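## Task

Take the cardboard box off the desk and set it on the coffee table. Nothing standing on the floor may be left toppled, and the robot must neither fall nor finish leaning.

## Robot and tools

ROBOT. TidyBot++: a wheeled base 0.54 m long, 0.50 m wide, 0.38 m tall, carrying one seven-joint arm with a two-finger gripper. The shoulder sits 0.12 m ahead of the base centre at 0.68 m height. Arm segments: upper arm 0.42 m, forearm 0.31 m, wrist to hand point 0.31 m. It starts folded, hand pointing down, reaching about 0.08 m past the front bumper, elbow up to 1.15 m high. Cameras: base_camera (fixed on the base) and wrist_camera (sees along the hand's pointing direction).

FRAMES. All positions are metres. Base frame: origin on the floor beneath the base centre, x ahead, y to the left, z up. hand_pose and hand_target are in this frame; the reported point lies between the finger pads, the hand's z axis runs out along the fingers, and the fingers open along its y axis. Odometry frame = base frame as it was at scene start; base_odometry is measured there by wheel rotation only (slip counts as motion), heading in rad, left positive, within -3.142..3.142. base_tilt is in degrees, forward and right positive.

move. One action per call. Action keys:
- base: object with any of translate_m (forward +), strafe_m (left +), rotate_rad (counter-clockwise seen from above +). These are relative offsets from where the base last reported itself, measured along its axes at command start; ranges -2..2 m, -2..2 m, -6.3..6.3 rad. Translate and strafe together form one straight-line move.
- joints: absolute targets by name. joint_1_rad (any angle; positive turns the arm clockwise from above, opposite to heading), joint_2_rad -2.249..2.249 (shoulder, 0 = upright), joint_3_rad any angle, joint_4_rad -2.579..2.579 (elbow, 0 = straight), joint_5_rad any angle, joint_6_rad -2.099..2.099 (wrist), joint_7_rad any angle (hand roll; at 1.57 with hand down the fingers open left/right), gripper_pos 0 (open, ~85 mm gap) to 1 (closed). Gap ≈ 85 x (1 - gripper_pos) mm. Unlimited joints go the short way; send steps under half a turn to go further. Done tolerance ±0.039 rad for joints 1-4, ±0.095 for 5-7, ±0.03 for the gripper.
- target: one flat list of seven numbers [x, y, z, qw, qx, qy, qz], an absolute hand pose in the base frame (metres plus quaternion). With target, joints may contain only gripper_pos.
- speeds: optional caps for this action only: translate_m/strafe_m 0.05..0.5 m/s (give one value for a combined move), rotate_rad 0.1..1.57 rad/s.
- cameras: list of base_camera, wrist_camera or all; omitted = all, [] = none.
- blocking: true/omitted returns after everything rests; false returns in about 0.5 s while motion continues.
No action simply returns state and images (and the scene number). Unknown keys make the call invalid; out-of-range values are refused, and a refusal or an unrequested stop cancels the rest of that reply's moves, waits and finished_scene.

wait(seconds 0..10, cameras): lets time pass without new commands; returns early once running moves settle. stop(cameras): brakes everything still moving. zoom_image(camera, region [x0,y0,x1,y1] in pixels, top-left origin, at most 504x504): enlarges part of that camera's latest image. finished_scene(scene): ends the current scene, giving its number; irreversible, and the goal must hold without the robot afterwards.

RESULTS. base_status, joint_status, hand_status: done, moving, off_target (rested away from target, may still push), stopped, contact_stop or time_out (unrequested stops; the old target is dropped), not_followed (a check withheld targets; "joint command not followed" for self-collision with a cause, "pose unreachable" for a target), torque_fault, limit_stop_at_motor_heat. For the base, done only means the wheels turned enough. motor_effort gives percent of max torque, bracket = peak in the last action. on_its_own lists uncommanded behaviour. "earlier move" (via wait(0)) reports a non-blocking move. ARM HIT, MOTOR HOT and OVER-TEMPERATURE FAULT are warnings. pictures names the order of images. Camera calibrations are given in OpenCV form and may be slightly off.

TECHNIQUE. After a target reports done the hand is usually within 3 cm; to fix position, shift your last target by (wanted - measured hand_pose). To keep still, resend hand_target, not hand_pose. Held loads make the arm sag; never command a joint to its current reading while loaded. A hand pointing down reaches only about 0.94 m high, and only near the base. Poses low, forward and close to the base, or far and strongly rotated, can end far off or slam the arm into the base; unreachable poses wander up to 10 s then time out. When a held object touches down, hand_pose stops descending while commands keep going lower. Closed fingertips stick out about 20 mm beyond the hand point. The simulation keeps running while you deliberate.

AVOID. The arm doesn't steer around furniture and keeps pushing when blocked; a blocked base pushes until time_out. Driving or turning with the arm caught above about 0.6 m, pulling or pushing sideways on a raised hand, or reaching far out from close to furniture can tip the robot; back off or retract to recover. Torque sensor overload (104.5 N m joints 1-4, 51.3 N m joints 5-7) freezes the arm 10 s. Don't drop or release moving objects, slam, push hard, squeeze hard on an object still resting on something, or swing loads fast. Long holding or stretched poses heat motors. A loose object may occasionally get nudged.

Each tool is called after ">>>" by a JSON object that holds its "method" and its "body", one argument or row to a line.

## Session

>>> {"method": "move", "body": {

}}

>>> {"method": "move", "body": {
  "joints": {"joint_1_rad":0,"joint_2_rad":-0.8,"joint_3_rad":3.14,"joint_4_rad":-2.37,"joint_5_rad":0,"joint_6_rad":-0.35,"joint_7_rad":1.57}
}}

>>> {"method": "move", "body": {
  "joints": {"joint_1_rad":1.5},
  "cameras": ["wrist_camera"]
}}

>>> {"method": "move", "body": {
  "joints": {"joint_1_rad":3.0},
  "cameras": ["wrist_camera"]
}}

>>> {"method": "move", "body": {
  "joints": {"joint_1_rad":4.5},
  "cameras": ["wrist_camera"]
}}

Scene clock: 0.00 s.
base_odometry: x=+0.000 y=+0.000 heading=+0.000
base_tilt: forward=-0.2 right=-0.3
base_status: not commanded
joint_positions: joint_1_rad=+0.005 joint_2_rad=-0.359 joint_3_rad=+3.141 joint_4_rad=-2.511 joint_5_rad=-0.020 joint_6_rad=-0.866 joint_7_rad=+1.545 gripper_pos=+0.000
joint_status: not commanded
motor_effort: joint_1_rad=+0 joint_2_rad=-2 joint_3_rad=+1 joint_4_rad=+16 joint_5_rad=+0 joint_6_rad=+2 joint_7_rad=+1
hand_pose: x=+0.2723 y=+0.0053 z=+0.5941 quat_wxyz=(-0.008, +0.998, -0.021, +0.062) (m; base frame)
hand_target: x=+0.2715 y=+0.0053 z=+0.5937 quat_wxyz=(-0.008, +0.998, -0.021, +0.061) (m; base frame)
hand_status: not commanded
pictures: base_camera, wrist_camera
camera_calibration:
wrist_camera: T_world_to_cam=[[-0.0825806, -0.996451, 0.0162938, 0.0188401], [-0.987498, 0.0796138, -0.136051, 0.408046], [0.134271, -0.0273253, -0.990568, 0.684143], [0, 0, 0, 1]] pos_world=[0.31264, 0.00498153, 0.732898]

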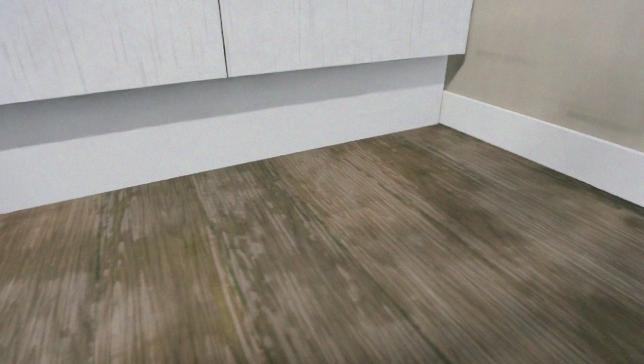

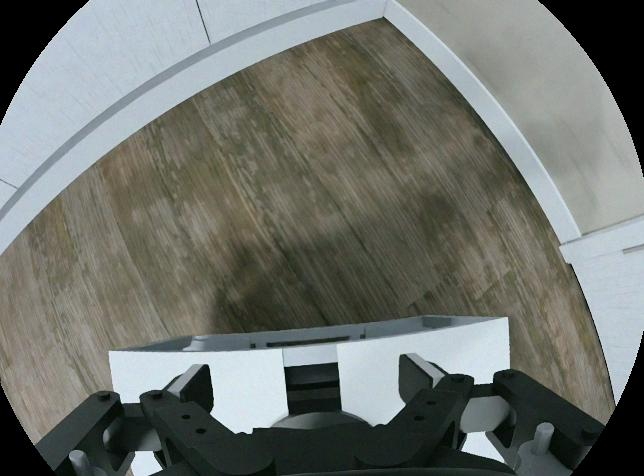

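Scene clock: 2.00 s.
move: done
base_odometry: x=+0.000 y=+0.000 heading=+0.000
base_tilt: forward=-0.2 right=-0.3
base_status: not commanded
joint_positions: joint_1_rad=+0.005 joint_2_rad=-0.779 joint_3_rad=+3.141 joint_4_rad=-2.379 joint_5_rad=-0.020 joint_6_rad=-0.429 joint_7_rad=+1.545 gripper_pos=+0.000
joint_status: all done
motor_effort: joint_1_rad=+0(1) joint_2_rad=+4(6) joint_3_rad=+1(2) joint_4_rad=+23(24) joint_5_rad=+0(2) joint_6_rad=+9(9) joint_7_rad=+1(1)
hand_pose: x=+0.4168 y=+0.0025 z=+0.8346 quat_wxyz=(-0.014, +0.849, -0.018, +0.528) (m; base frame)
hand_target: x=+0.4240 y=+0.0019 z=+0.8687 quat_wxyz=(+0.000, +0.819, +0.000, +0.574) (m; base frame)
hand_status: not commanded
pictures: base_camera, wrist_camera
camera_calibration:
wrist_camera: T_world_to_cam=[[-0.0693946, -0.995921, -0.0576637, 0.0803193], [-0.427421, 0.0819115, -0.900334, 0.988093], [0.901385, -0.0378316, -0.431362, 0.116365], [0, 0, 0, 1]] pos_world=[0.323016, 0.00345784, 0.944441]

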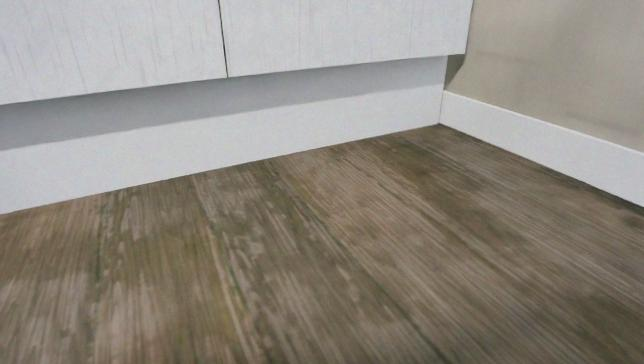

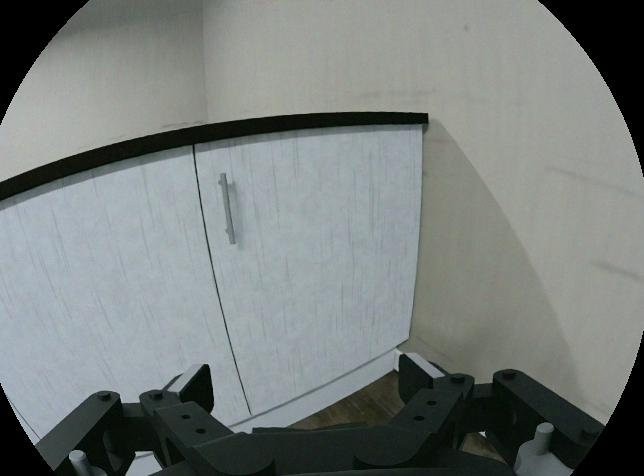

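Scene clock: 4.73 s.
move: done
base_odometry: x=+0.000 y=+0.000 heading=+0.000
base_tilt: forward=-0.2 right=-0.3
base_status: not commanded
joint_positions: joint_1_rad=+1.481 joint_2_rad=-0.779 joint_3_rad=+3.141 joint_4_rad=-2.379 joint_5_rad=-0.020 joint_6_rad=-0.426 joint_7_rad=+1.545 gripper_pos=+0.000
joint_status: all done
motor_effort: joint_1_rad=+0(1) joint_2_rad=+5(5) joint_3_rad=+1(2) joint_4_rad=+22(23) joint_5_rad=+0(1) joint_6_rad=+9(9) joint_7_rad=+1(1)
hand_pose: x=+0.1498 y=-0.2966 z=+0.8354 quat_wxyz=(+0.346, +0.615, -0.584, +0.401) (m; base frame)
hand_target: x=+0.1425 y=-0.3041 z=+0.8687 quat_wxyz=(+0.391, +0.600, -0.558, +0.420) (m; base frame)
hand_status: not commanded
pictures: wrist_camera
camera_calibration:
wrist_camera: T_world_to_cam=[[-0.998, -0.0256415, -0.0577846, 0.191002], [0.0411256, 0.43087, -0.901477, 0.933402], [0.0480129, -0.90205, -0.428953, 0.215571], [0, 0, 0, 1]] pos_world=[0.141883, -0.202821, 0.944947]

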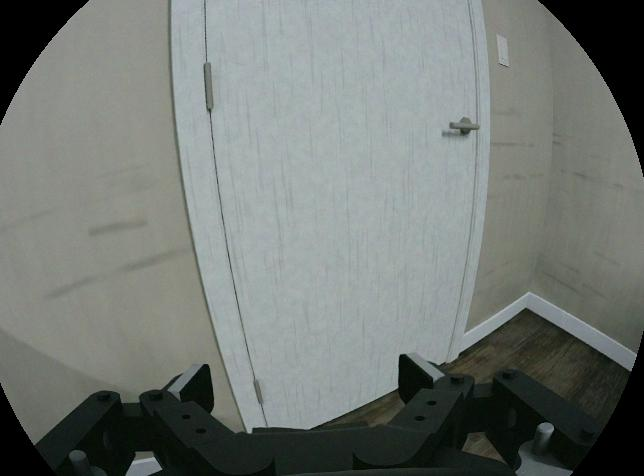

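Scene clock: 7.47 s.
move: done
base_odometry: x=+0.000 y=+0.000 heading=+0.000
base_tilt: forward=-0.2 right=-0.4
base_status: not commanded
joint_positions: joint_1_rad=+2.981 joint_2_rad=-0.779 joint_3_rad=+3.141 joint_4_rad=-2.379 joint_5_rad=-0.020 joint_6_rad=-0.426 joint_7_rad=+1.545 gripper_pos=+0.000
joint_status: all done
motor_effort: joint_1_rad=+0(2) joint_2_rad=+5(5) joint_3_rad=+1(2) joint_4_rad=+23(23) joint_5_rad=+0(1) joint_6_rad=+9(9) joint_7_rad=+1(1)
hand_pose: x=-0.1747 y=-0.0517 z=+0.8355 quat_wxyz=(+0.527, +0.052, -0.847, +0.057) (m; base frame)
hand_target: x=-0.1827 y=-0.0449 z=+0.8687 quat_wxyz=(+0.572, +0.058, -0.817, +0.041) (m; base frame)
hand_status: not commanded
pictures: wrist_camera
camera_calibration:
wrist_camera: T_world_to_cam=[[-0.096162, 0.993687, -0.0577822, 0.0836493], [0.432419, -0.0105816, -0.901611, 0.886997], [-0.89653, -0.111687, -0.428671, 0.32773], [0, 0, 0, 1]] pos_world=[-0.08169, -0.0371322, 0.945048]

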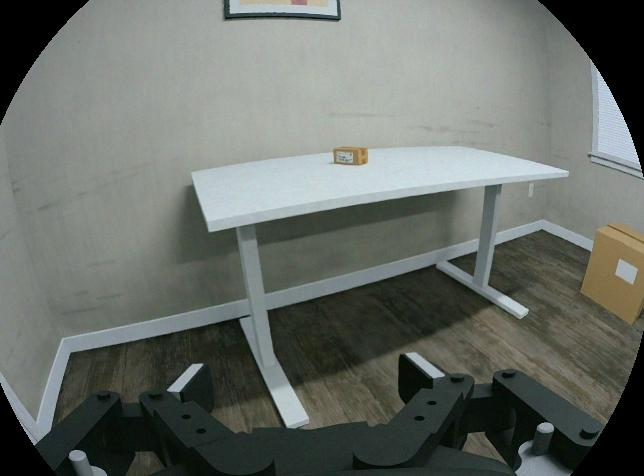

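Scene clock: 10.20 s.
move: done
base_odometry: x=+0.000 y=+0.000 heading=+0.000
base_tilt: forward=-0.2 right=-0.4
base_status: not commanded
joint_positions: joint_1_rad=+4.481 joint_2_rad=-0.779 joint_3_rad=+3.141 joint_4_rad=-2.379 joint_5_rad=-0.020 joint_6_rad=-0.425 joint_7_rad=+1.545 gripper_pos=+0.000
joint_status: all done
motor_effort: joint_1_rad=+0(2) joint_2_rad=+4(5) joint_3_rad=+1(2) joint_4_rad=+23(23) joint_5_rad=+0(1) joint_6_rad=+9(9) joint_7_rad=+1(1)
hand_pose: x=+0.0466 y=+0.2894 z=+0.8355 quat_wxyz=(+0.424, -0.539, -0.655, -0.317) (m; base frame)
hand_target: x=+0.0528 y=+0.2978 z=+0.8687 quat_wxyz=(+0.446, -0.514, -0.638, -0.360) (m; base frame)
hand_status: not commanded
pictures: wrist_camera
camera_calibration:
wrist_camera: T_world_to_cam=[[0.984383, 0.16625, -0.0578859, -0.0448094], [0.019903, -0.43182, -0.90174, 0.936236], [-0.174911, 0.886506, -0.428385, 0.241607], [0, 0, 0, 1]] pos_world=[0.0677355, 0.197549, 0.945149]

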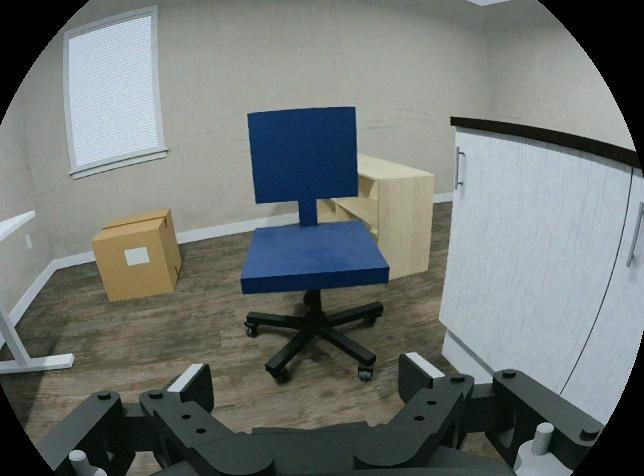

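>>> {"method": "move", "body": {
  "joints": {"joint_1_rad":6.283},
  "base": {"translate_m":-0.473,"strafe_m":0.411,"rotate_rad":-2.641}
}}

>>> {"method": "zoom_image", "body": {
  "camera": "wrist_camera",
  "region": [200, 120, 440, 300]
}}

Scene clock: 25.57 s.
move: done
base_odometry: x=-0.473 y=+0.411 heading=-2.640
base_tilt: forward=-0.2 right=-0.4
base_status: done
joint_positions: joint_1_rad=+6.268 joint_2_rad=-0.788 joint_3_rad=+3.141 joint_4_rad=-2.379 joint_5_rad=-0.020 joint_6_rad=-0.424 joint_7_rad=+1.545 gripper_pos=+0.000
joint_status: all done
motor_effort: joint_1_rad=+0(2) joint_2_rad=+5(7) joint_3_rad=+1(2) joint_4_rad=+23(23) joint_5_rad=+0(1) joint_6_rad=+9(9) joint_7_rad=+1(1)
hand_pose: x=+0.4161 y=+0.0086 z=+0.8389 quat_wxyz=(+0.019, -0.845, +0.009, -0.534) (m; base frame)
hand_target: x=+0.4240 y=+0.0020 z=+0.8687 quat_wxyz=(+0.000, -0.819, -0.001, -0.574) (m; base frame)
hand_status: not commanded
pictures: base_camera, wrist_camera
camera_calibration:
wrist_camera: T_world_to_cam=[[-0.0483172, -0.997113, -0.0585759, 0.078572], [-0.416134, 0.0734077, -0.906335, 0.991511], [0.908019, -0.0194162, -0.418479, 0.105458], [0, 0, 0, 1]] pos_world=[0.32064, 0.00760812, 0.947376]

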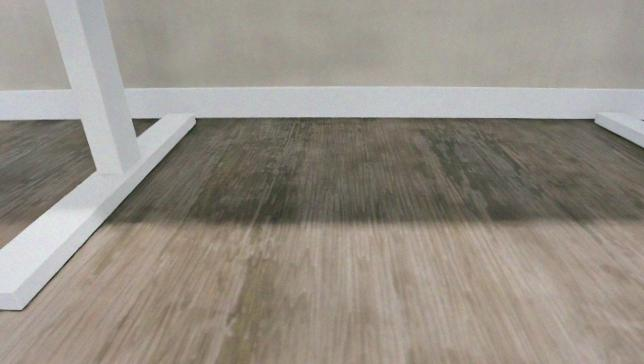

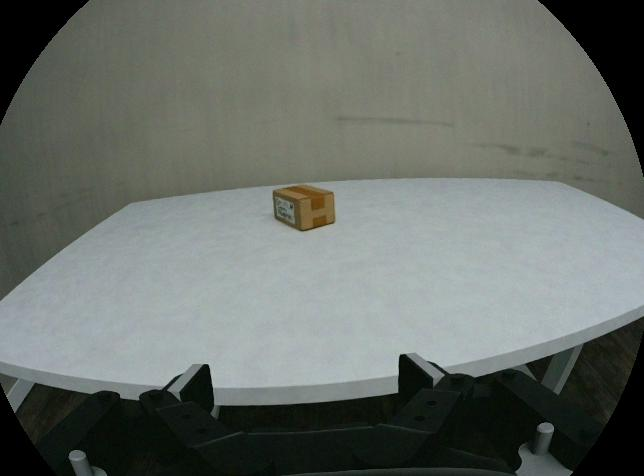

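Scaled by 2.100.

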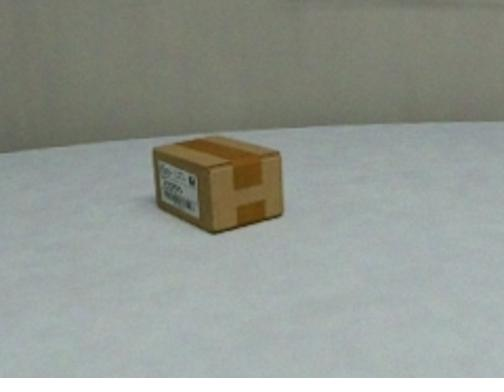

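>>> {"method": "move", "body": {
  "base": {"translate_m":0.2},
  "speeds": {"translate_m":0.2},
  "cameras": ["base_camera"]
}}

>>> {"method": "move", "body": {
  "target": [0.62, 0.0, 0.93, 0, 0.966, 0, 0.259],
  "cameras": ["wrist_camera"]
}}

>>> {"method": "zoom_image", "body": {
  "camera": "wrist_camera",
  "region": [200, 230, 440, 410]
}}

Scene clock: 39.77 s.
move: done
base_odometry: x=-0.649 y=+0.315 heading=-2.641
base_tilt: forward=-0.1 right=-0.3
base_status: done
joint_positions: joint_1_rad=+6.268 joint_2_rad=-0.790 joint_3_rad=+3.141 joint_4_rad=-2.378 joint_5_rad=-0.020 joint_6_rad=-0.423 joint_7_rad=+1.545 gripper_pos=+0.000
joint_status: not commanded
motor_effort: joint_1_rad=+0(0) joint_2_rad=+5(8) joint_3_rad=+1(1) joint_4_rad=+22(23) joint_5_rad=+0(1) joint_6_rad=+9(9) joint_7_rad=+1(1)
hand_pose: x=+0.4159 y=+0.0086 z=+0.8395 quat_wxyz=(+0.019, -0.845, +0.009, -0.535) (m; base frame)
hand_target: x=+0.4240 y=+0.0020 z=+0.8687 quat_wxyz=(+0.000, -0.819, -0.001, -0.574) (m; base frame)
hand_status: not commanded
pictures: base_camera

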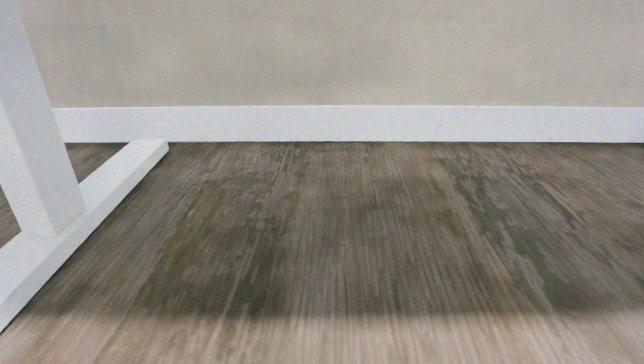

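Scene clock: 42.60 s.
move: done
base_odometry: x=-0.648 y=+0.315 heading=-2.641
base_tilt: forward=-0.2 right=-0.4
base_status: not commanded
joint_positions: joint_1_rad=+6.268 joint_2_rad=+0.097 joint_3_rad=+3.145 joint_4_rad=-1.148 joint_5_rad=-0.020 joint_6_rad=-1.285 joint_7_rad=+1.545 gripper_pos=+0.000
joint_status: not commanded
motor_effort: joint_1_rad=+0(0) joint_2_rad=-22(23) joint_3_rad=+1(1) joint_4_rad=+19(24) joint_5_rad=+0(1) joint_6_rad=+6(10) joint_7_rad=+1(1)
hand_pose: x=+0.6362 y=+0.0135 z=+0.9464 quat_wxyz=(+0.015, -0.954, +0.006, -0.301) (m; base frame)
hand_target: x=+0.6200 y=+0.0000 z=+0.9300 quat_wxyz=(+0.000, -0.966, +0.000, -0.259) (m; base frame)
hand_status: done (0.027 m and 5.4 deg from the pose sent, 0.223 m and 34.8 deg at the start)
pictures: wrist_camera
camera_calibration:
wrist_camera: T_world_to_cam=[[-0.0563771, -0.998186, -0.0211341, 0.0701158], [-0.80984, 0.0580992, -0.583767, 1.12562], [0.583935, -0.0157958, -0.811646, 0.528846], [0, 0, 0, 1]] pos_world=[0.60671, 0.0129448, 1.08781]

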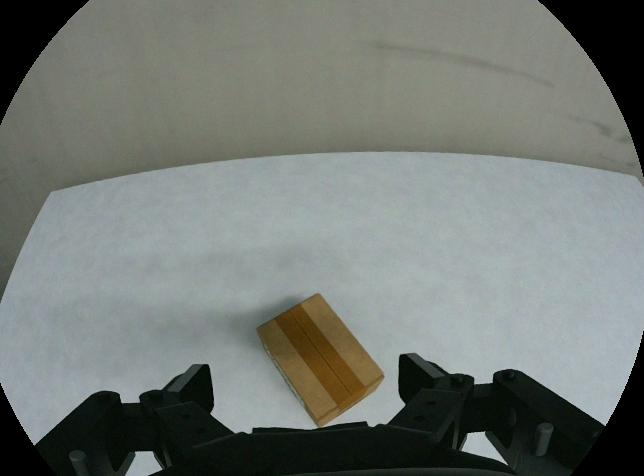

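Scaled by 2.100.

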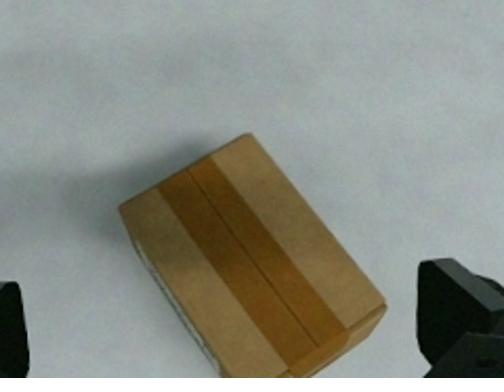

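>>> {"method": "move", "body": {
  "target": [0.69, 0.0, 0.895, -0.045, 0.951, 0.255, 0.168],
  "cameras": ["wrist_camera"]
}}

>>> {"method": "zoom_image", "body": {
  "camera": "wrist_camera",
  "region": [140, 250, 480, 476]
}}

Scene clock: 57.00 s.
move: done
base_odometry: x=-0.648 y=+0.315 heading=-2.641
base_tilt: forward=-0.1 right=-0.3
base_status: not commanded
joint_positions: joint_1_rad=+6.418 joint_2_rad=+0.487 joint_3_rad=+3.066 joint_4_rad=-0.652 joint_5_rad=-0.100 joint_6_rad=-1.635 joint_7_rad=+2.081 gripper_pos=+0.000
joint_status: not commanded
motor_effort: joint_1_rad=+0(1) joint_2_rad=-33(35) joint_3_rad=-1(1) joint_4_rad=+18(21) joint_5_rad=-1(1) joint_6_rad=+4(7) joint_7_rad=+1(1)
hand_pose: x=+0.7119 y=-0.0157 z=+0.8984 quat_wxyz=(+0.011, -0.955, -0.224, -0.195) (m; base frame)
hand_target: x=+0.6900 y=+0.0000 z=+0.8950 quat_wxyz=(+0.045, -0.951, -0.255, -0.168) (m; base frame)
hand_status: done (0.027 m and 6.1 deg from the pose sent, 0.076 m and 33.9 deg at the start)
pictures: wrist_camera
camera_calibration:
wrist_camera: T_world_to_cam=[[0.385393, -0.918361, 0.0899177, -0.368724], [-0.833888, -0.388344, -0.392199, 0.998675], [0.395099, 0.0761695, -0.915475, 0.674416], [0, 0, 0, 1]] pos_world=[0.708425, -0.00216189, 1.04225]

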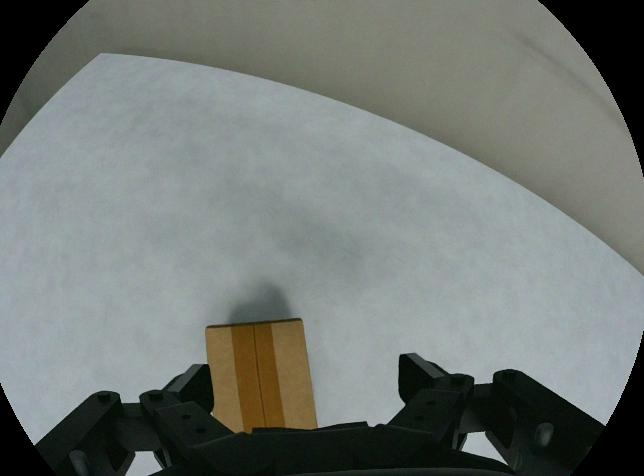

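Scaled by 1.482.

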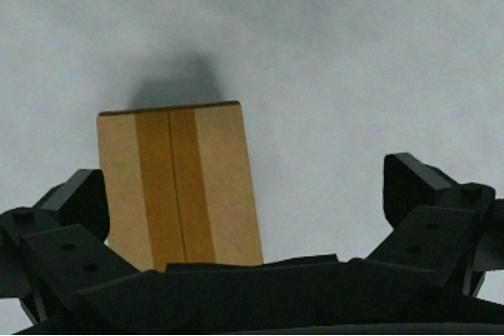

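>>> {"method": "move", "body": {
  "target": [0.678, 0.021, 0.867, -0.0788, 0.9446, 0.2854, 0.1406],
  "cameras": ["wrist_camera"]
}}

>>> {"method": "zoom_image", "body": {
  "camera": "wrist_camera",
  "region": [140, 250, 480, 476]
}}

Scene clock: 69.17 s.
move: done
base_odometry: x=-0.648 y=+0.315 heading=-2.641
base_tilt: forward=-0.2 right=-0.4
base_status: not commanded
joint_positions: joint_1_rad=+6.427 joint_2_rad=+0.491 joint_3_rad=+3.031 joint_4_rad=-0.710 joint_5_rad=-0.134 joint_6_rad=-1.636 joint_7_rad=+2.123 gripper_pos=+0.000
joint_status: not commanded
motor_effort: joint_1_rad=+0(1) joint_2_rad=-33(35) joint_3_rad=-1(1) joint_4_rad=+18(19) joint_5_rad=-2(2) joint_6_rad=+4(4) joint_7_rad=+1(1)
hand_pose: x=+0.7021 y=+0.0060 z=+0.8763 quat_wxyz=(+0.042, -0.950, -0.257, -0.173) (m; base frame)
hand_target: x=+0.6780 y=+0.0210 z=+0.8670 quat_wxyz=(+0.079, -0.945, -0.285, -0.141) (m; base frame)
hand_status: done (0.030 m and 6.6 deg from the pose sent, 0.059 m and 12.3 deg at the start)
pictures: wrist_camera
camera_calibration:
wrist_camera: T_world_to_cam=[[0.458451, -0.888068, 0.0340236, -0.345636], [-0.821905, -0.438236, -0.363897, 0.957276], [0.338076, 0.138865, -0.930818, 0.709524], [0, 0, 0, 1]] pos_world=[0.705374, 0.0140371, 1.02055]

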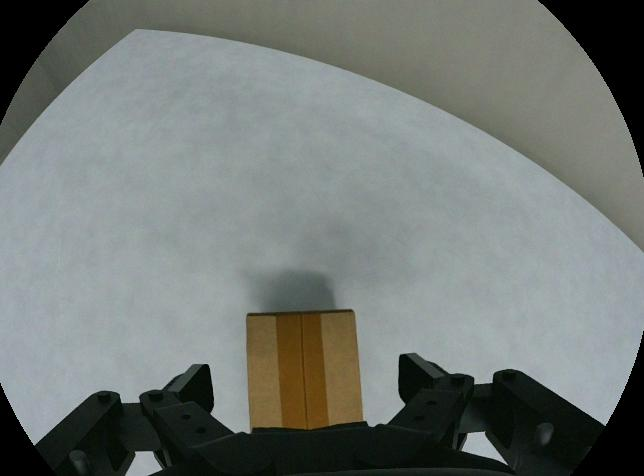

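Scaled by 1.482.

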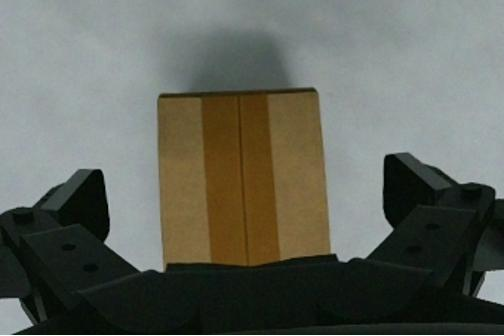

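>>> {"method": "move", "body": {
  "target": [0.678, 0.021, 0.823, -0.0788, 0.9446, 0.2854, 0.1406],
  "cameras": ["wrist_camera"]
}}

>>> {"method": "zoom_image", "body": {
  "camera": "wrist_camera",
  "region": [140, 250, 480, 476]
}}

Scene clock: 73.73 s.
move: off_target
base_odometry: x=-0.648 y=+0.315 heading=-2.641
base_tilt: forward=-0.1 right=-0.4
base_status: not commanded
joint_positions: joint_1_rad=+6.440 joint_2_rad=+0.466 joint_3_rad=+3.030 joint_4_rad=-0.889 joint_5_rad=-0.138 joint_6_rad=-1.597 joint_7_rad=+2.162 gripper_pos=+0.000
joint_status: not commanded
motor_effort: joint_1_rad=+0(1) joint_2_rad=-28(34) joint_3_rad=-1(2) joint_4_rad=+15(19) joint_5_rad=-2(2) joint_6_rad=+0(4) joint_7_rad=+0(1)
hand_pose: x=+0.6727 y=+0.0057 z=+0.8263 quat_wxyz=(+0.058, -0.954, -0.268, -0.120) (m; base frame)
hand_target: x=+0.6780 y=+0.0210 z=+0.8230 quat_wxyz=(+0.079, -0.945, -0.285, -0.141) (m; base frame)
hand_status: off_target (0.017 m and 4.0 deg from the pose sent, 0.060 m and 6.6 deg at the start)
pictures: wrist_camera
camera_calibration:
wrist_camera: T_world_to_cam=[[0.485104, -0.8743, -0.0165073, -0.306914], [-0.84339, -0.4628, -0.272963, 0.854276], [0.231012, 0.146338, -0.961883, 0.770649], [0, 0, 0, 1]] pos_world=[0.691344, 0.0142496, 0.969394]

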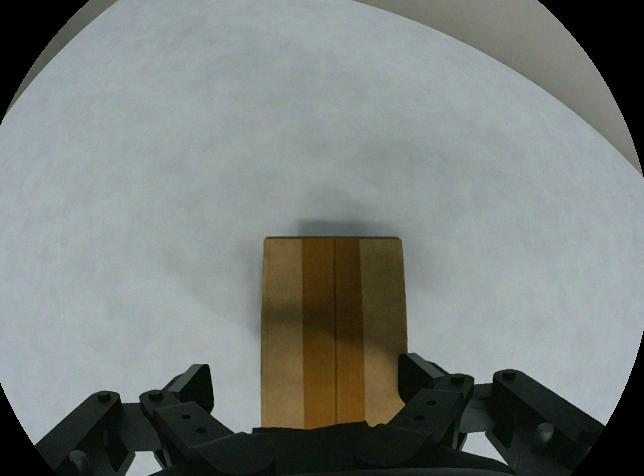

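Scaled by 1.482.

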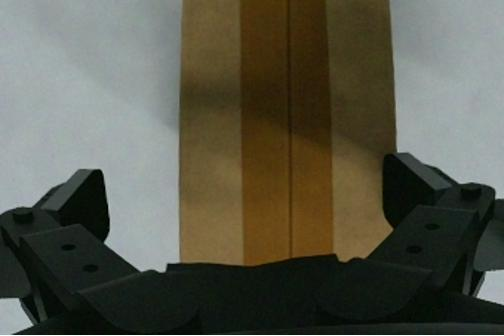

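>>> {"method": "move", "body": {
  "target": [0.707, 0.021, 0.838, -0.0788, 0.9446, 0.2854, 0.1406],
  "cameras": ["wrist_camera"]
}}

>>> {"method": "zoom_image", "body": {
  "camera": "wrist_camera",
  "region": [140, 250, 480, 476]
}}

Scene clock: 78.67 s.
move: done
base_odometry: x=-0.648 y=+0.315 heading=-2.641
base_tilt: forward=-0.2 right=-0.4
base_status: not commanded
joint_positions: joint_1_rad=+6.440 joint_2_rad=+0.551 joint_3_rad=+3.027 joint_4_rad=-0.722 joint_5_rad=-0.138 joint_6_rad=-1.597 joint_7_rad=+2.163 gripper_pos=+0.000
joint_status: not commanded
motor_effort: joint_1_rad=+0(1) joint_2_rad=-36(36) joint_3_rad=-1(2) joint_4_rad=+19(19) joint_5_rad=-2(2) joint_6_rad=+3(4) joint_7_rad=+1(1)
hand_pose: x=+0.7218 y=-0.0009 z=+0.8407 quat_wxyz=(+0.048, -0.949, -0.267, -0.161) (m; base frame)
hand_target: x=+0.7070 y=+0.0210 z=+0.8380 quat_wxyz=(+0.079, -0.945, -0.285, -0.141) (m; base frame)
hand_status: done (0.027 m and 4.7 deg from the pose sent, 0.039 m and 4.0 deg at the start)
pictures: wrist_camera
camera_calibration:
wrist_camera: T_world_to_cam=[[0.479374, -0.87739, 0.0196819, -0.362489], [-0.820519, -0.456033, -0.344649, 0.940311], [0.311367, 0.149066, -0.938525, 0.696448], [0, 0, 0, 1]] pos_world=[0.728459, 0.00695206, 0.984845]

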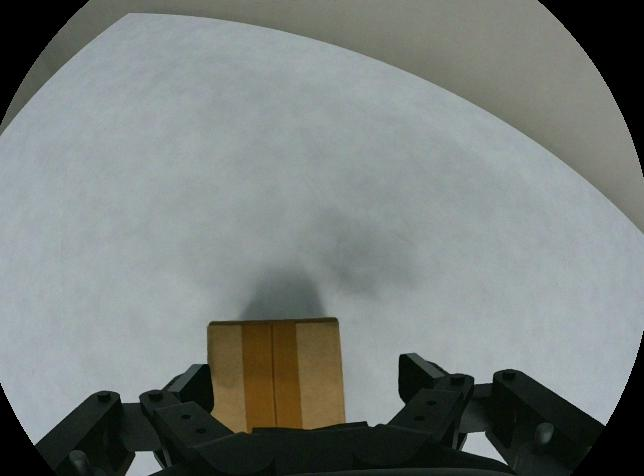

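Scaled by 1.482.

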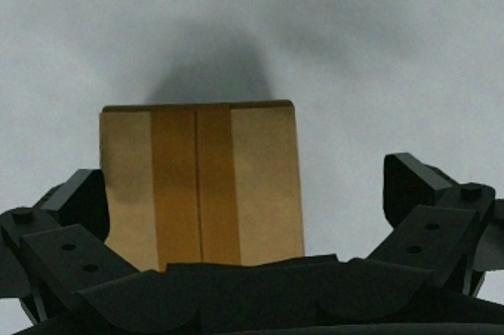

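>>> {"method": "move", "body": {
  "target": [0.690, 0.026, 0.832, -0.0788, 0.9446, 0.2854, 0.1406],
  "cameras": ["wrist_camera"]
}}

Scene clock: 83.37 s.
move: off_target
base_odometry: x=-0.648 y=+0.315 heading=-2.641
base_tilt: forward=-0.2 right=-0.4
base_status: not commanded
joint_positions: joint_1_rad=+6.440 joint_2_rad=+0.538 joint_3_rad=+3.027 joint_4_rad=-0.820 joint_5_rad=-0.138 joint_6_rad=-1.597 joint_7_rad=+2.163 gripper_pos=+0.000
joint_status: not commanded
motor_effort: joint_1_rad=+0(0) joint_2_rad=-35(36) joint_3_rad=-1(2) joint_4_rad=+18(19) joint_5_rad=-2(2) joint_6_rad=+2(3) joint_7_rad=+1(1)
hand_pose: x=+0.6987 y=+0.0029 z=+0.8111 quat_wxyz=(+0.062, -0.954, -0.267, -0.121) (m; base frame)
hand_target: x=+0.6900 y=+0.0260 z=+0.8320 quat_wxyz=(+0.079, -0.945, -0.285, -0.141) (m; base frame)
hand_status: off_target (0.032 m and 3.8 deg from the pose sent, 0.043 m and 4.7 deg at the start)
pictures: wrist_camera
camera_calibration:
wrist_camera: T_world_to_cam=[[0.484243, -0.874573, -0.0251026, -0.314679], [-0.844458, -0.459677, -0.274931, 0.87301], [0.228909, 0.154332, -0.961136, 0.751202], [0, 0, 0, 1]] pos_world=[0.717645, 0.0101585, 0.954126]

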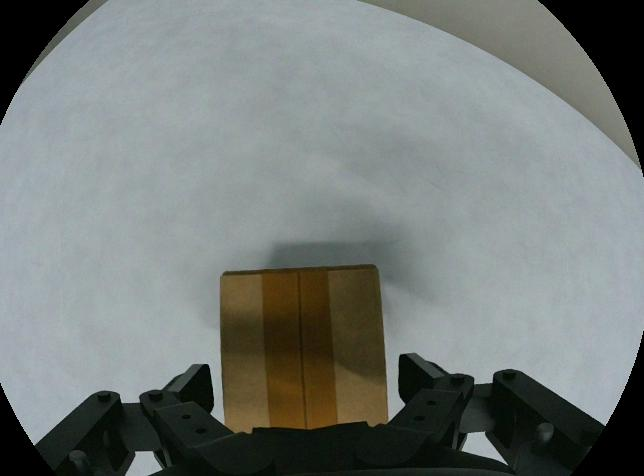

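>>> {"method": "move", "body": {
  "target": [0.700, 0.026, 0.812, -0.0788, 0.9446, 0.2854, 0.1406],
  "cameras": ["wrist_camera"]
}}

>>> {"method": "zoom_image", "body": {
  "camera": "wrist_camera",
  "region": [140, 250, 480, 476]
}}

Scene clock: 87.30 s.
move: done
base_odometry: x=-0.648 y=+0.315 heading=-2.641
base_tilt: forward=-0.2 right=-0.4
base_status: not commanded
joint_positions: joint_1_rad=+6.440 joint_2_rad=+0.538 joint_3_rad=+3.023 joint_4_rad=-0.857 joint_5_rad=-0.138 joint_6_rad=-1.586 joint_7_rad=+2.163 gripper_pos=+0.000
joint_status: not commanded
motor_effort: joint_1_rad=+0(1) joint_2_rad=-35(36) joint_3_rad=-2(2) joint_4_rad=+18(19) joint_5_rad=-2(2) joint_6_rad=+2(3) joint_7_rad=+1(1)
hand_pose: x=+0.6929 y=+0.0059 z=+0.7985 quat_wxyz=(+0.068, -0.955, -0.268, -0.109) (m; base frame)
hand_target: x=+0.7000 y=+0.0260 z=+0.8120 quat_wxyz=(+0.079, -0.945, -0.285, -0.141) (m; base frame)
hand_status: done (0.025 m and 4.5 deg from the pose sent, 0.023 m and 3.8 deg at the start)
pictures: wrist_camera
camera_calibration:
wrist_camera: T_world_to_cam=[[0.48685, -0.872515, -0.0411678, -0.29851], [-0.8495, -0.461986, -0.254793, 0.853595], [0.203292, 0.159018, -0.966119, 0.76174], [0, 0, 0, 1]] pos_world=[0.715602, 0.0127641, 0.941133]

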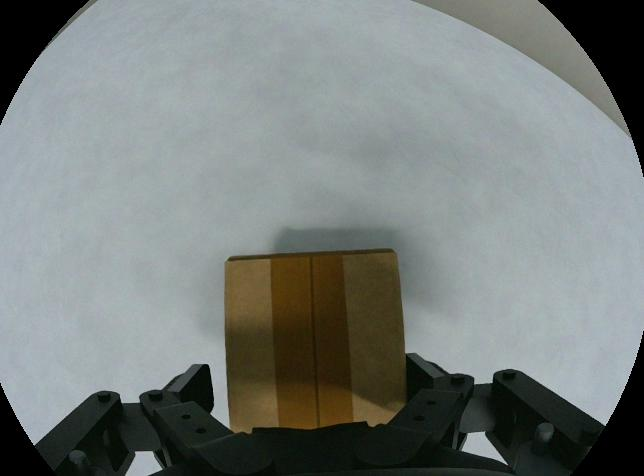

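Scaled by 1.482.

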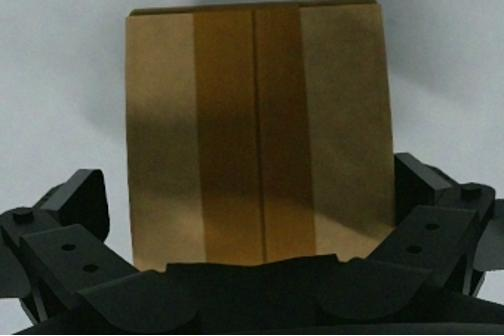

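>>> {"method": "move", "body": {
  "target": [0.712, 0.020, 0.801, -0.0788, 0.9446, 0.2854, 0.1406],
  "cameras": ["wrist_camera"]
}}

>>> {"method": "zoom_image", "body": {
  "camera": "wrist_camera",
  "region": [140, 250, 480, 476]
}}

Scene clock: 91.53 s.
move: done
base_odometry: x=-0.648 y=+0.315 heading=-2.641
base_tilt: forward=-0.1 right=-0.4
base_status: not commanded
joint_positions: joint_1_rad=+6.440 joint_2_rad=+0.546 joint_3_rad=+3.019 joint_4_rad=-0.852 joint_5_rad=-0.138 joint_6_rad=-1.586 joint_7_rad=+2.164 gripper_pos=+0.000
joint_status: not commanded
motor_effort: joint_1_rad=+0(0) joint_2_rad=-35(37) joint_3_rad=-1(2) joint_4_rad=+18(19) joint_5_rad=-2(2) joint_6_rad=+2(3) joint_7_rad=+1(1)
hand_pose: x=+0.6949 y=+0.0073 z=+0.7961 quat_wxyz=(+0.070, -0.955, -0.269, -0.108) (m; base frame)
hand_target: x=+0.7120 y=+0.0200 z=+0.8010 quat_wxyz=(+0.079, -0.945, -0.285, -0.141) (m; base frame)
hand_status: done (0.022 m and 4.5 deg from the pose sent, 0.024 m and 4.5 deg at the start)
pictures: wrist_camera
camera_calibration:
wrist_camera: T_world_to_cam=[[0.490219, -0.87045, -0.0447416, -0.29794], [-0.84826, -0.464664, -0.254051, 0.853814], [0.200349, 0.162493, -0.966155, 0.76081], [0, 0, 0, 1]] pos_world=[0.717884, 0.0137682, 0.938643]

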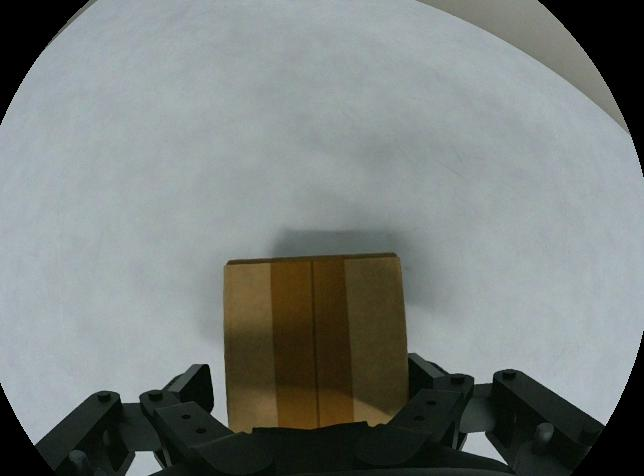

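Scaled by 1.482.

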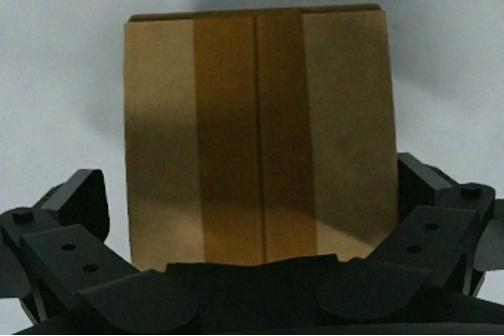

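>>> {"method": "move", "body": {
  "target": [0.718, 0.016, 0.788, -0.0788, 0.9446, 0.2854, 0.1406],
  "cameras": ["wrist_camera"]
}}

>>> {"method": "zoom_image", "body": {
  "camera": "wrist_camera",
  "region": [140, 250, 480, 476]
}}

Scene clock: 95.13 s.
move: done
base_odometry: x=-0.648 y=+0.315 heading=-2.641
base_tilt: forward=-0.1 right=-0.4
base_status: not commanded
joint_positions: joint_1_rad=+6.443 joint_2_rad=+0.552 joint_3_rad=+3.015 joint_4_rad=-0.860 joint_5_rad=-0.138 joint_6_rad=-1.566 joint_7_rad=+2.172 gripper_pos=+0.000
joint_status: not commanded
motor_effort: joint_1_rad=+0(1) joint_2_rad=-36(36) joint_3_rad=-2(2) joint_4_rad=+19(19) joint_5_rad=-2(2) joint_6_rad=+3(3) joint_7_rad=+1(1)
hand_pose: x=+0.6997 y=+0.0073 z=+0.7909 quat_wxyz=(+0.070, -0.953, -0.272, -0.111) (m; base frame)
hand_target: x=+0.7180 y=+0.0160 z=+0.7880 quat_wxyz=(+0.079, -0.945, -0.285, -0.141) (m; base frame)
hand_status: done (0.020 m and 4.0 deg from the pose sent, 0.026 m and 4.5 deg at the start)
pictures: wrist_camera
camera_calibration:
wrist_camera: T_world_to_cam=[[0.494623, -0.868078, -0.04228, -0.305565], [-0.84407, -0.468213, -0.261385, 0.859503], [0.207107, 0.164975, -0.964308, 0.748629], [0, 0, 0, 1]] pos_world=[0.721574, 0.0136712, 0.933651]

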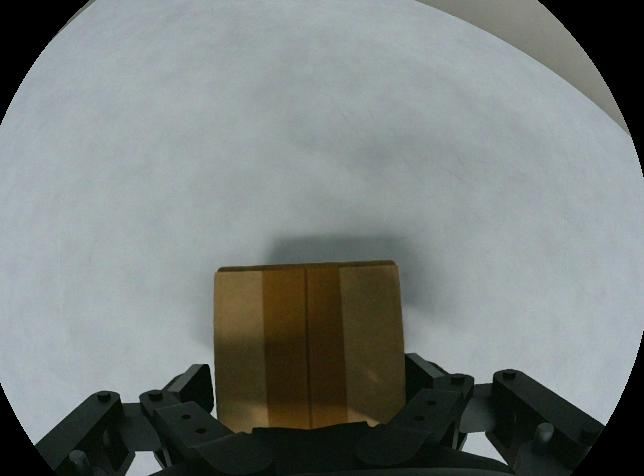

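Scaled by 1.482.

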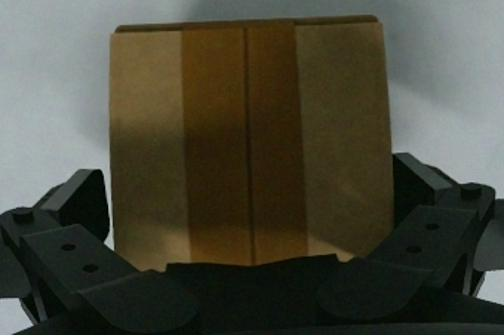

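>>> {"method": "move", "body": {
  "joints": {"gripper_pos":0.2},
  "cameras": ["wrist_camera"]
}}

>>> {"method": "move", "body": {
  "joints": {"gripper_pos":0.35},
  "cameras": ["wrist_camera"]
}}

Scene clock: 98.33 s.
move: done
base_odometry: x=-0.648 y=+0.315 heading=-2.641
base_tilt: forward=-0.1 right=-0.4
base_status: not commanded
joint_positions: joint_1_rad=+6.443 joint_2_rad=+0.552 joint_3_rad=+3.015 joint_4_rad=-0.860 joint_5_rad=-0.138 joint_6_rad=-1.566 joint_7_rad=+2.172 gripper_pos=+0.197
joint_status: all done
motor_effort: joint_1_rad=-1(1) joint_2_rad=-33(36) joint_3_rad=-2(2) joint_4_rad=+16(19) joint_5_rad=-2(3) joint_6_rad=+2(3) joint_7_rad=+1(1)
hand_pose: x=+0.6999 y=+0.0072 z=+0.7912 quat_wxyz=(+0.069, -0.953, -0.272, -0.112) (m; base frame)
hand_target: x=+0.7180 y=+0.0160 z=+0.7880 quat_wxyz=(+0.079, -0.945, -0.285, -0.141) (m; base frame)
hand_status: not commanded
pictures: wrist_camera
camera_calibration:
wrist_camera: T_world_to_cam=[[0.494577, -0.868124, -0.0418925, -0.306021], [-0.843904, -0.468133, -0.262063, 0.860106], [0.207892, 0.164964, -0.964141, 0.748095], [0, 0, 0, 1]] pos_world=[0.721676, 0.0135711, 0.933851]

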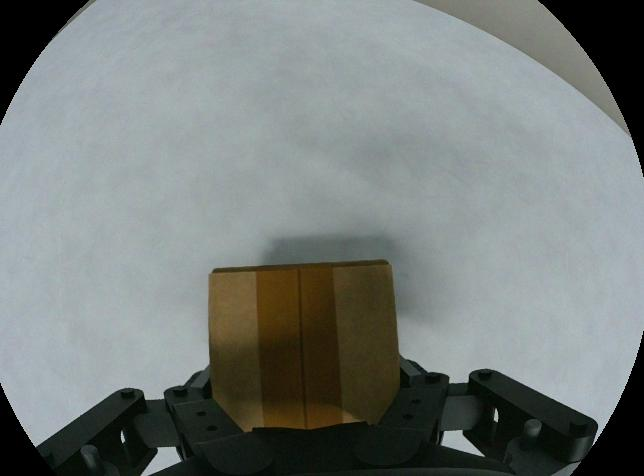

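Scene clock: 98.90 s.
move: off_target
base_odometry: x=-0.648 y=+0.315 heading=-2.641
base_tilt: forward=-0.1 right=-0.3
base_status: not commanded
joint_positions: joint_1_rad=+6.443 joint_2_rad=+0.551 joint_3_rad=+3.015 joint_4_rad=-0.859 joint_5_rad=-0.138 joint_6_rad=-1.565 joint_7_rad=+2.172 gripper_pos=+0.232
joint_status: gripper_pos off_target (ended at +0.232, target +0.350)
motor_effort: joint_1_rad=+0(1) joint_2_rad=-32(34) joint_3_rad=-1(2) joint_4_rad=+17(18) joint_5_rad=-2(2) joint_6_rad=+3(3) joint_7_rad=+1(1)
hand_pose: x=+0.7002 y=+0.0072 z=+0.7921 quat_wxyz=(+0.069, -0.953, -0.272, -0.113) (m; base frame)
hand_target: x=+0.7180 y=+0.0160 z=+0.7880 quat_wxyz=(+0.079, -0.945, -0.285, -0.141) (m; base frame)
hand_status: not commanded
pictures: wrist_camera
camera_calibration:
wrist_camera: T_world_to_cam=[[0.494631, -0.868154, -0.0405981, -0.30718], [-0.843326, -0.468144, -0.2639, 0.861586], [0.2101, 0.164771, -0.963695, 0.747072], [0, 0, 0, 1]] pos_world=[0.721578, 0.0135709, 0.934851]

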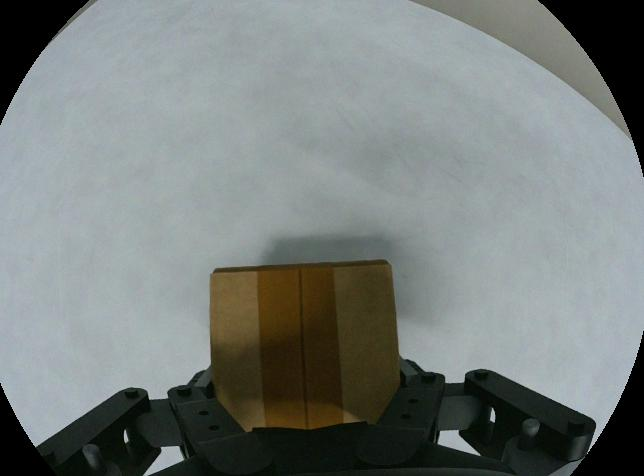

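>>> {"method": "move", "body": {
  "target": [0.700, 0.018, 0.825, -0.0788, 0.9446, 0.2854, 0.1406],
  "cameras": ["wrist_camera"]
}}

>>> {"method": "move", "body": {
  "joints": {"gripper_pos":0.6},
  "cameras": []
}}

>>> {"method": "move", "body": {
  "target": [0.690, 0.018, 0.865, -0.0788, 0.9446, 0.2854, 0.1406],
  "cameras": ["wrist_camera"]
}}

Scene clock: 104.20 s.
move: done
base_odometry: x=-0.648 y=+0.315 heading=-2.641
base_tilt: forward=-0.1 right=-0.4
base_status: not commanded
joint_positions: joint_1_rad=+6.443 joint_2_rad=+0.551 joint_3_rad=+3.015 joint_4_rad=-0.825 joint_5_rad=-0.138 joint_6_rad=-1.569 joint_7_rad=+2.172 gripper_pos=+0.232
joint_status: not commanded
motor_effort: joint_1_rad=+0(1) joint_2_rad=-38(39) joint_3_rad=-2(2) joint_4_rad=+19(21) joint_5_rad=-2(3) joint_6_rad=+3(3) joint_7_rad=+1(1)
hand_pose: x=+0.7075 y=+0.0060 z=+0.8043 quat_wxyz=(+0.064, -0.952, -0.272, -0.127) (m; base frame)
hand_target: x=+0.7000 y=+0.0180 z=+0.8250 quat_wxyz=(+0.079, -0.945, -0.285, -0.141) (m; base frame)
hand_status: done (0.025 m and 2.9 deg from the pose sent, 0.035 m and 3.8 deg at the start)
pictures: wrist_camera
camera_calibration:
wrist_camera: T_world_to_cam=[[0.494223, -0.868998, -0.0242114, -0.324122], [-0.835694, -0.467241, -0.288619, 0.884876], [0.239497, 0.162876, -0.957138, 0.731357], [0, 0, 0, 1]] pos_world=[0.724516, 0.0126688, 0.947554]

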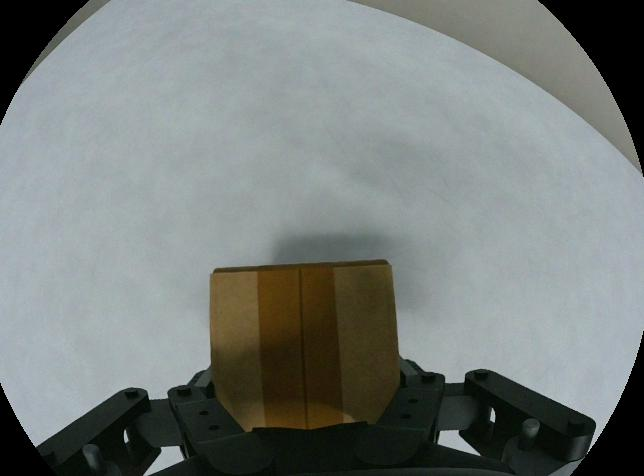

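Scene clock: 104.87 s.
move: off_target
base_odometry: x=-0.648 y=+0.315 heading=-2.641
base_tilt: forward=-0.2 right=-0.4
base_status: not commanded
joint_positions: joint_1_rad=+6.443 joint_2_rad=+0.551 joint_3_rad=+3.015 joint_4_rad=-0.825 joint_5_rad=-0.138 joint_6_rad=-1.569 joint_7_rad=+2.172 gripper_pos=+0.232
joint_status: gripper_pos off_target (ended at +0.232, target +0.600)
motor_effort: joint_1_rad=+0(1) joint_2_rad=-38(38) joint_3_rad=-2(2) joint_4_rad=+20(20) joint_5_rad=-2(3) joint_6_rad=+3(3) joint_7_rad=+1(1)
hand_pose: x=+0.7075 y=+0.0060 z=+0.8043 quat_wxyz=(+0.064, -0.952, -0.272, -0.127) (m; base frame)
hand_target: x=+0.7000 y=+0.0180 z=+0.8250 quat_wxyz=(+0.079, -0.945, -0.285, -0.141) (m; base frame)
hand_status: not commanded
pictures: none
No camera images: "cameras" was empty.

Scene clock: 105.93 s.
move: done
base_odometry: x=-0.648 y=+0.315 heading=-2.641
base_tilt: forward=-0.1 right=-0.3
base_status: not commanded
joint_positions: joint_1_rad=+6.443 joint_2_rad=+0.551 joint_3_rad=+3.015 joint_4_rad=-0.676 joint_5_rad=-0.138 joint_6_rad=-1.651 joint_7_rad=+2.172 gripper_pos=+0.232
joint_status: not commanded
motor_effort: joint_1_rad=+0(1) joint_2_rad=-37(39) joint_3_rad=-2(2) joint_4_rad=+19(21) joint_5_rad=-2(2) joint_6_rad=+4(4) joint_7_rad=+1(1)
hand_pose: x=+0.7142 y=+0.0023 z=+0.8536 quat_wxyz=(+0.052, -0.946, -0.278, -0.158) (m; base frame)
hand_target: x=+0.6900 y=+0.0180 z=+0.8650 quat_wxyz=(+0.079, -0.945, -0.285, -0.141) (m; base frame)
hand_status: done (0.031 m and 3.7 deg from the pose sent, 0.064 m and 2.9 deg at the start)
pictures: wrist_camera
camera_calibration:
wrist_camera: T_world_to_cam=[[0.500141, -0.865819, 0.0147023, -0.367061], [-0.811599, -0.474606, -0.34067, 0.930286], [0.301937, 0.158451, -0.940068, 0.718495], [0, 0, 0, 1]] pos_world=[0.721661, 0.00986415, 0.997751]

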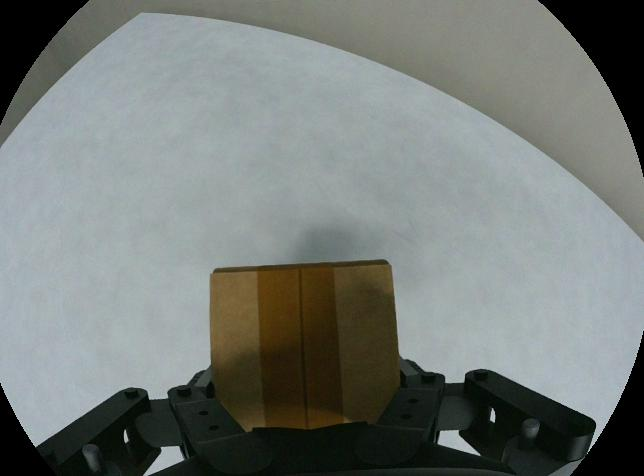

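>>> {"method": "move", "body": {
  "base": {"translate_m":-0.24},
  "speeds": {"translate_m":0.2},
  "cameras": []
}}

>>> {"method": "move", "body": {
  "target": [0.45, -0.02, 0.89, 0, 0.966, 0, 0.259]
}}

>>> {"method": "move", "body": {
  "joints": {"joint_1_rad":9.42},
  "cameras": ["wrist_camera"]
}}

Scene clock: 118.80 s.
move: done
base_odometry: x=-0.438 y=+0.430 heading=-2.640
base_tilt: forward=-0.2 right=-0.4
base_status: done
joint_positions: joint_1_rad=+6.443 joint_2_rad=+0.555 joint_3_rad=+3.015 joint_4_rad=-0.676 joint_5_rad=-0.138 joint_6_rad=-1.658 joint_7_rad=+2.172 gripper_pos=+0.232
joint_status: not commanded
motor_effort: joint_1_rad=+0(2) joint_2_rad=-37(42) joint_3_rad=-2(2) joint_4_rad=+19(21) joint_5_rad=-2(3) joint_6_rad=+4(5) joint_7_rad=+1(1)
hand_pose: x=+0.7131 y=+0.0023 z=+0.8513 quat_wxyz=(+0.054, -0.947, -0.278, -0.154) (m; base frame)
hand_target: x=+0.6900 y=+0.0180 z=+0.8650 quat_wxyz=(+0.079, -0.945, -0.285, -0.141) (m; base frame)
hand_status: not commanded
pictures: none
No camera images: "cameras" was empty.

Scene clock: 121.30 s.
move: done
base_odometry: x=-0.438 y=+0.430 heading=-2.640
base_tilt: forward=-0.2 right=-0.3
base_status: not commanded
joint_positions: joint_1_rad=+6.294 joint_2_rad=-0.282 joint_3_rad=+3.187 joint_4_rad=-1.623 joint_5_rad=-0.057 joint_6_rad=-1.380 joint_7_rad=+1.678 gripper_pos=+0.232
joint_status: not commanded
motor_effort: joint_1_rad=+0(1) joint_2_rad=-9(39) joint_3_rad=+1(2) joint_4_rad=+21(21) joint_5_rad=-1(3) joint_6_rad=+5(6) joint_7_rad=+1(1)
hand_pose: x=+0.4360 y=-0.0012 z=+0.8739 quat_wxyz=(+0.018, -0.977, -0.025, -0.210) (m; base frame)
hand_target: x=+0.4500 y=-0.0200 z=+0.8900 quat_wxyz=(+0.000, -0.966, +0.000, -0.259) (m; base frame)
hand_status: done (0.028 m and 6.7 deg from the pose sent, 0.267 m and 34.8 deg at the start)
pictures: base_camera, wrist_camera
camera_calibration:
wrist_camera: T_world_to_cam=[[0.00462349, -0.999986, -0.00253355, -0.000229634], [-0.905697, -0.00311351, -0.423914, 0.824076], [0.4239, 0.00425459, -0.905699, 0.738739], [0, 0, 0, 1]] pos_world=[0.433212, -0.000806893, 1.01841]

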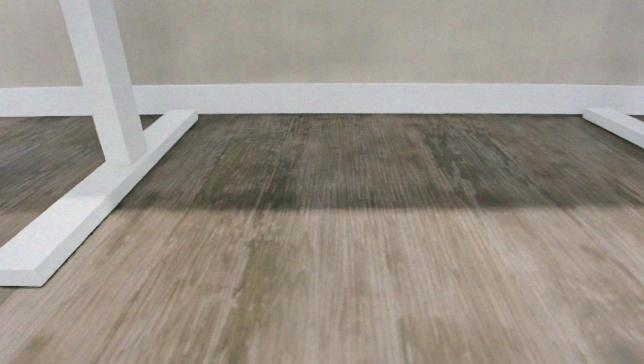

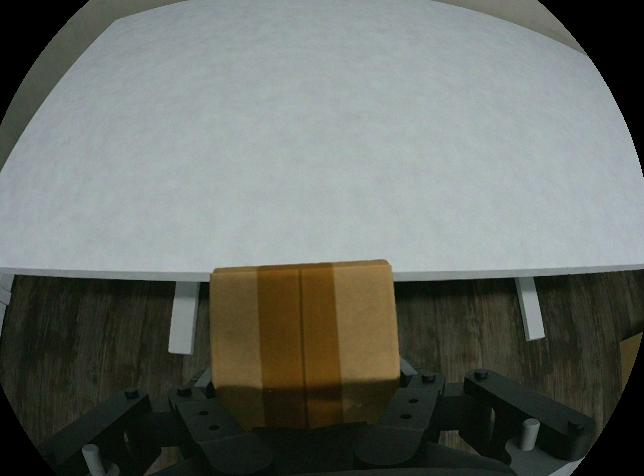

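Scene clock: 125.23 s.
move: done
base_odometry: x=-0.438 y=+0.430 heading=-2.640
base_tilt: forward=-0.2 right=-0.4
base_status: not commanded
joint_positions: joint_1_rad=+9.401 joint_2_rad=-0.282 joint_3_rad=+3.191 joint_4_rad=-1.623 joint_5_rad=-0.053 joint_6_rad=-1.375 joint_7_rad=+1.676 gripper_pos=+0.232
joint_status: all done
motor_effort: joint_1_rad=+0(1) joint_2_rad=-9(10) joint_3_rad=+1(1) joint_4_rad=+21(22) joint_5_rad=-1(1) joint_6_rad=+5(6) joint_7_rad=+1(1)
hand_pose: x=-0.1993 y=-0.0075 z=+0.8745 quat_wxyz=(-0.212, -0.039, +0.976, -0.020) (m; base frame)
hand_target: x=-0.2119 y=+0.0216 z=+0.8900 quat_wxyz=(-0.259, +0.002, +0.966, +0.001) (m; base frame)
hand_status: not commanded
pictures: wrist_camera
camera_calibration:
wrist_camera: T_world_to_cam=[[-0.0338875, 0.999426, -0.000291572, 0.00171432], [0.903334, 0.0305045, -0.427852, 0.613083], [-0.427598, -0.0147622, -0.903849, 0.837093], [0, 0, 0, 1]] pos_world=[-0.195821, -0.00805774, 1.01892]

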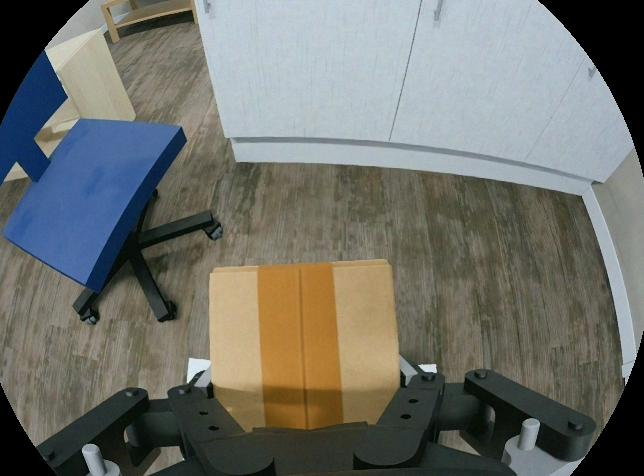

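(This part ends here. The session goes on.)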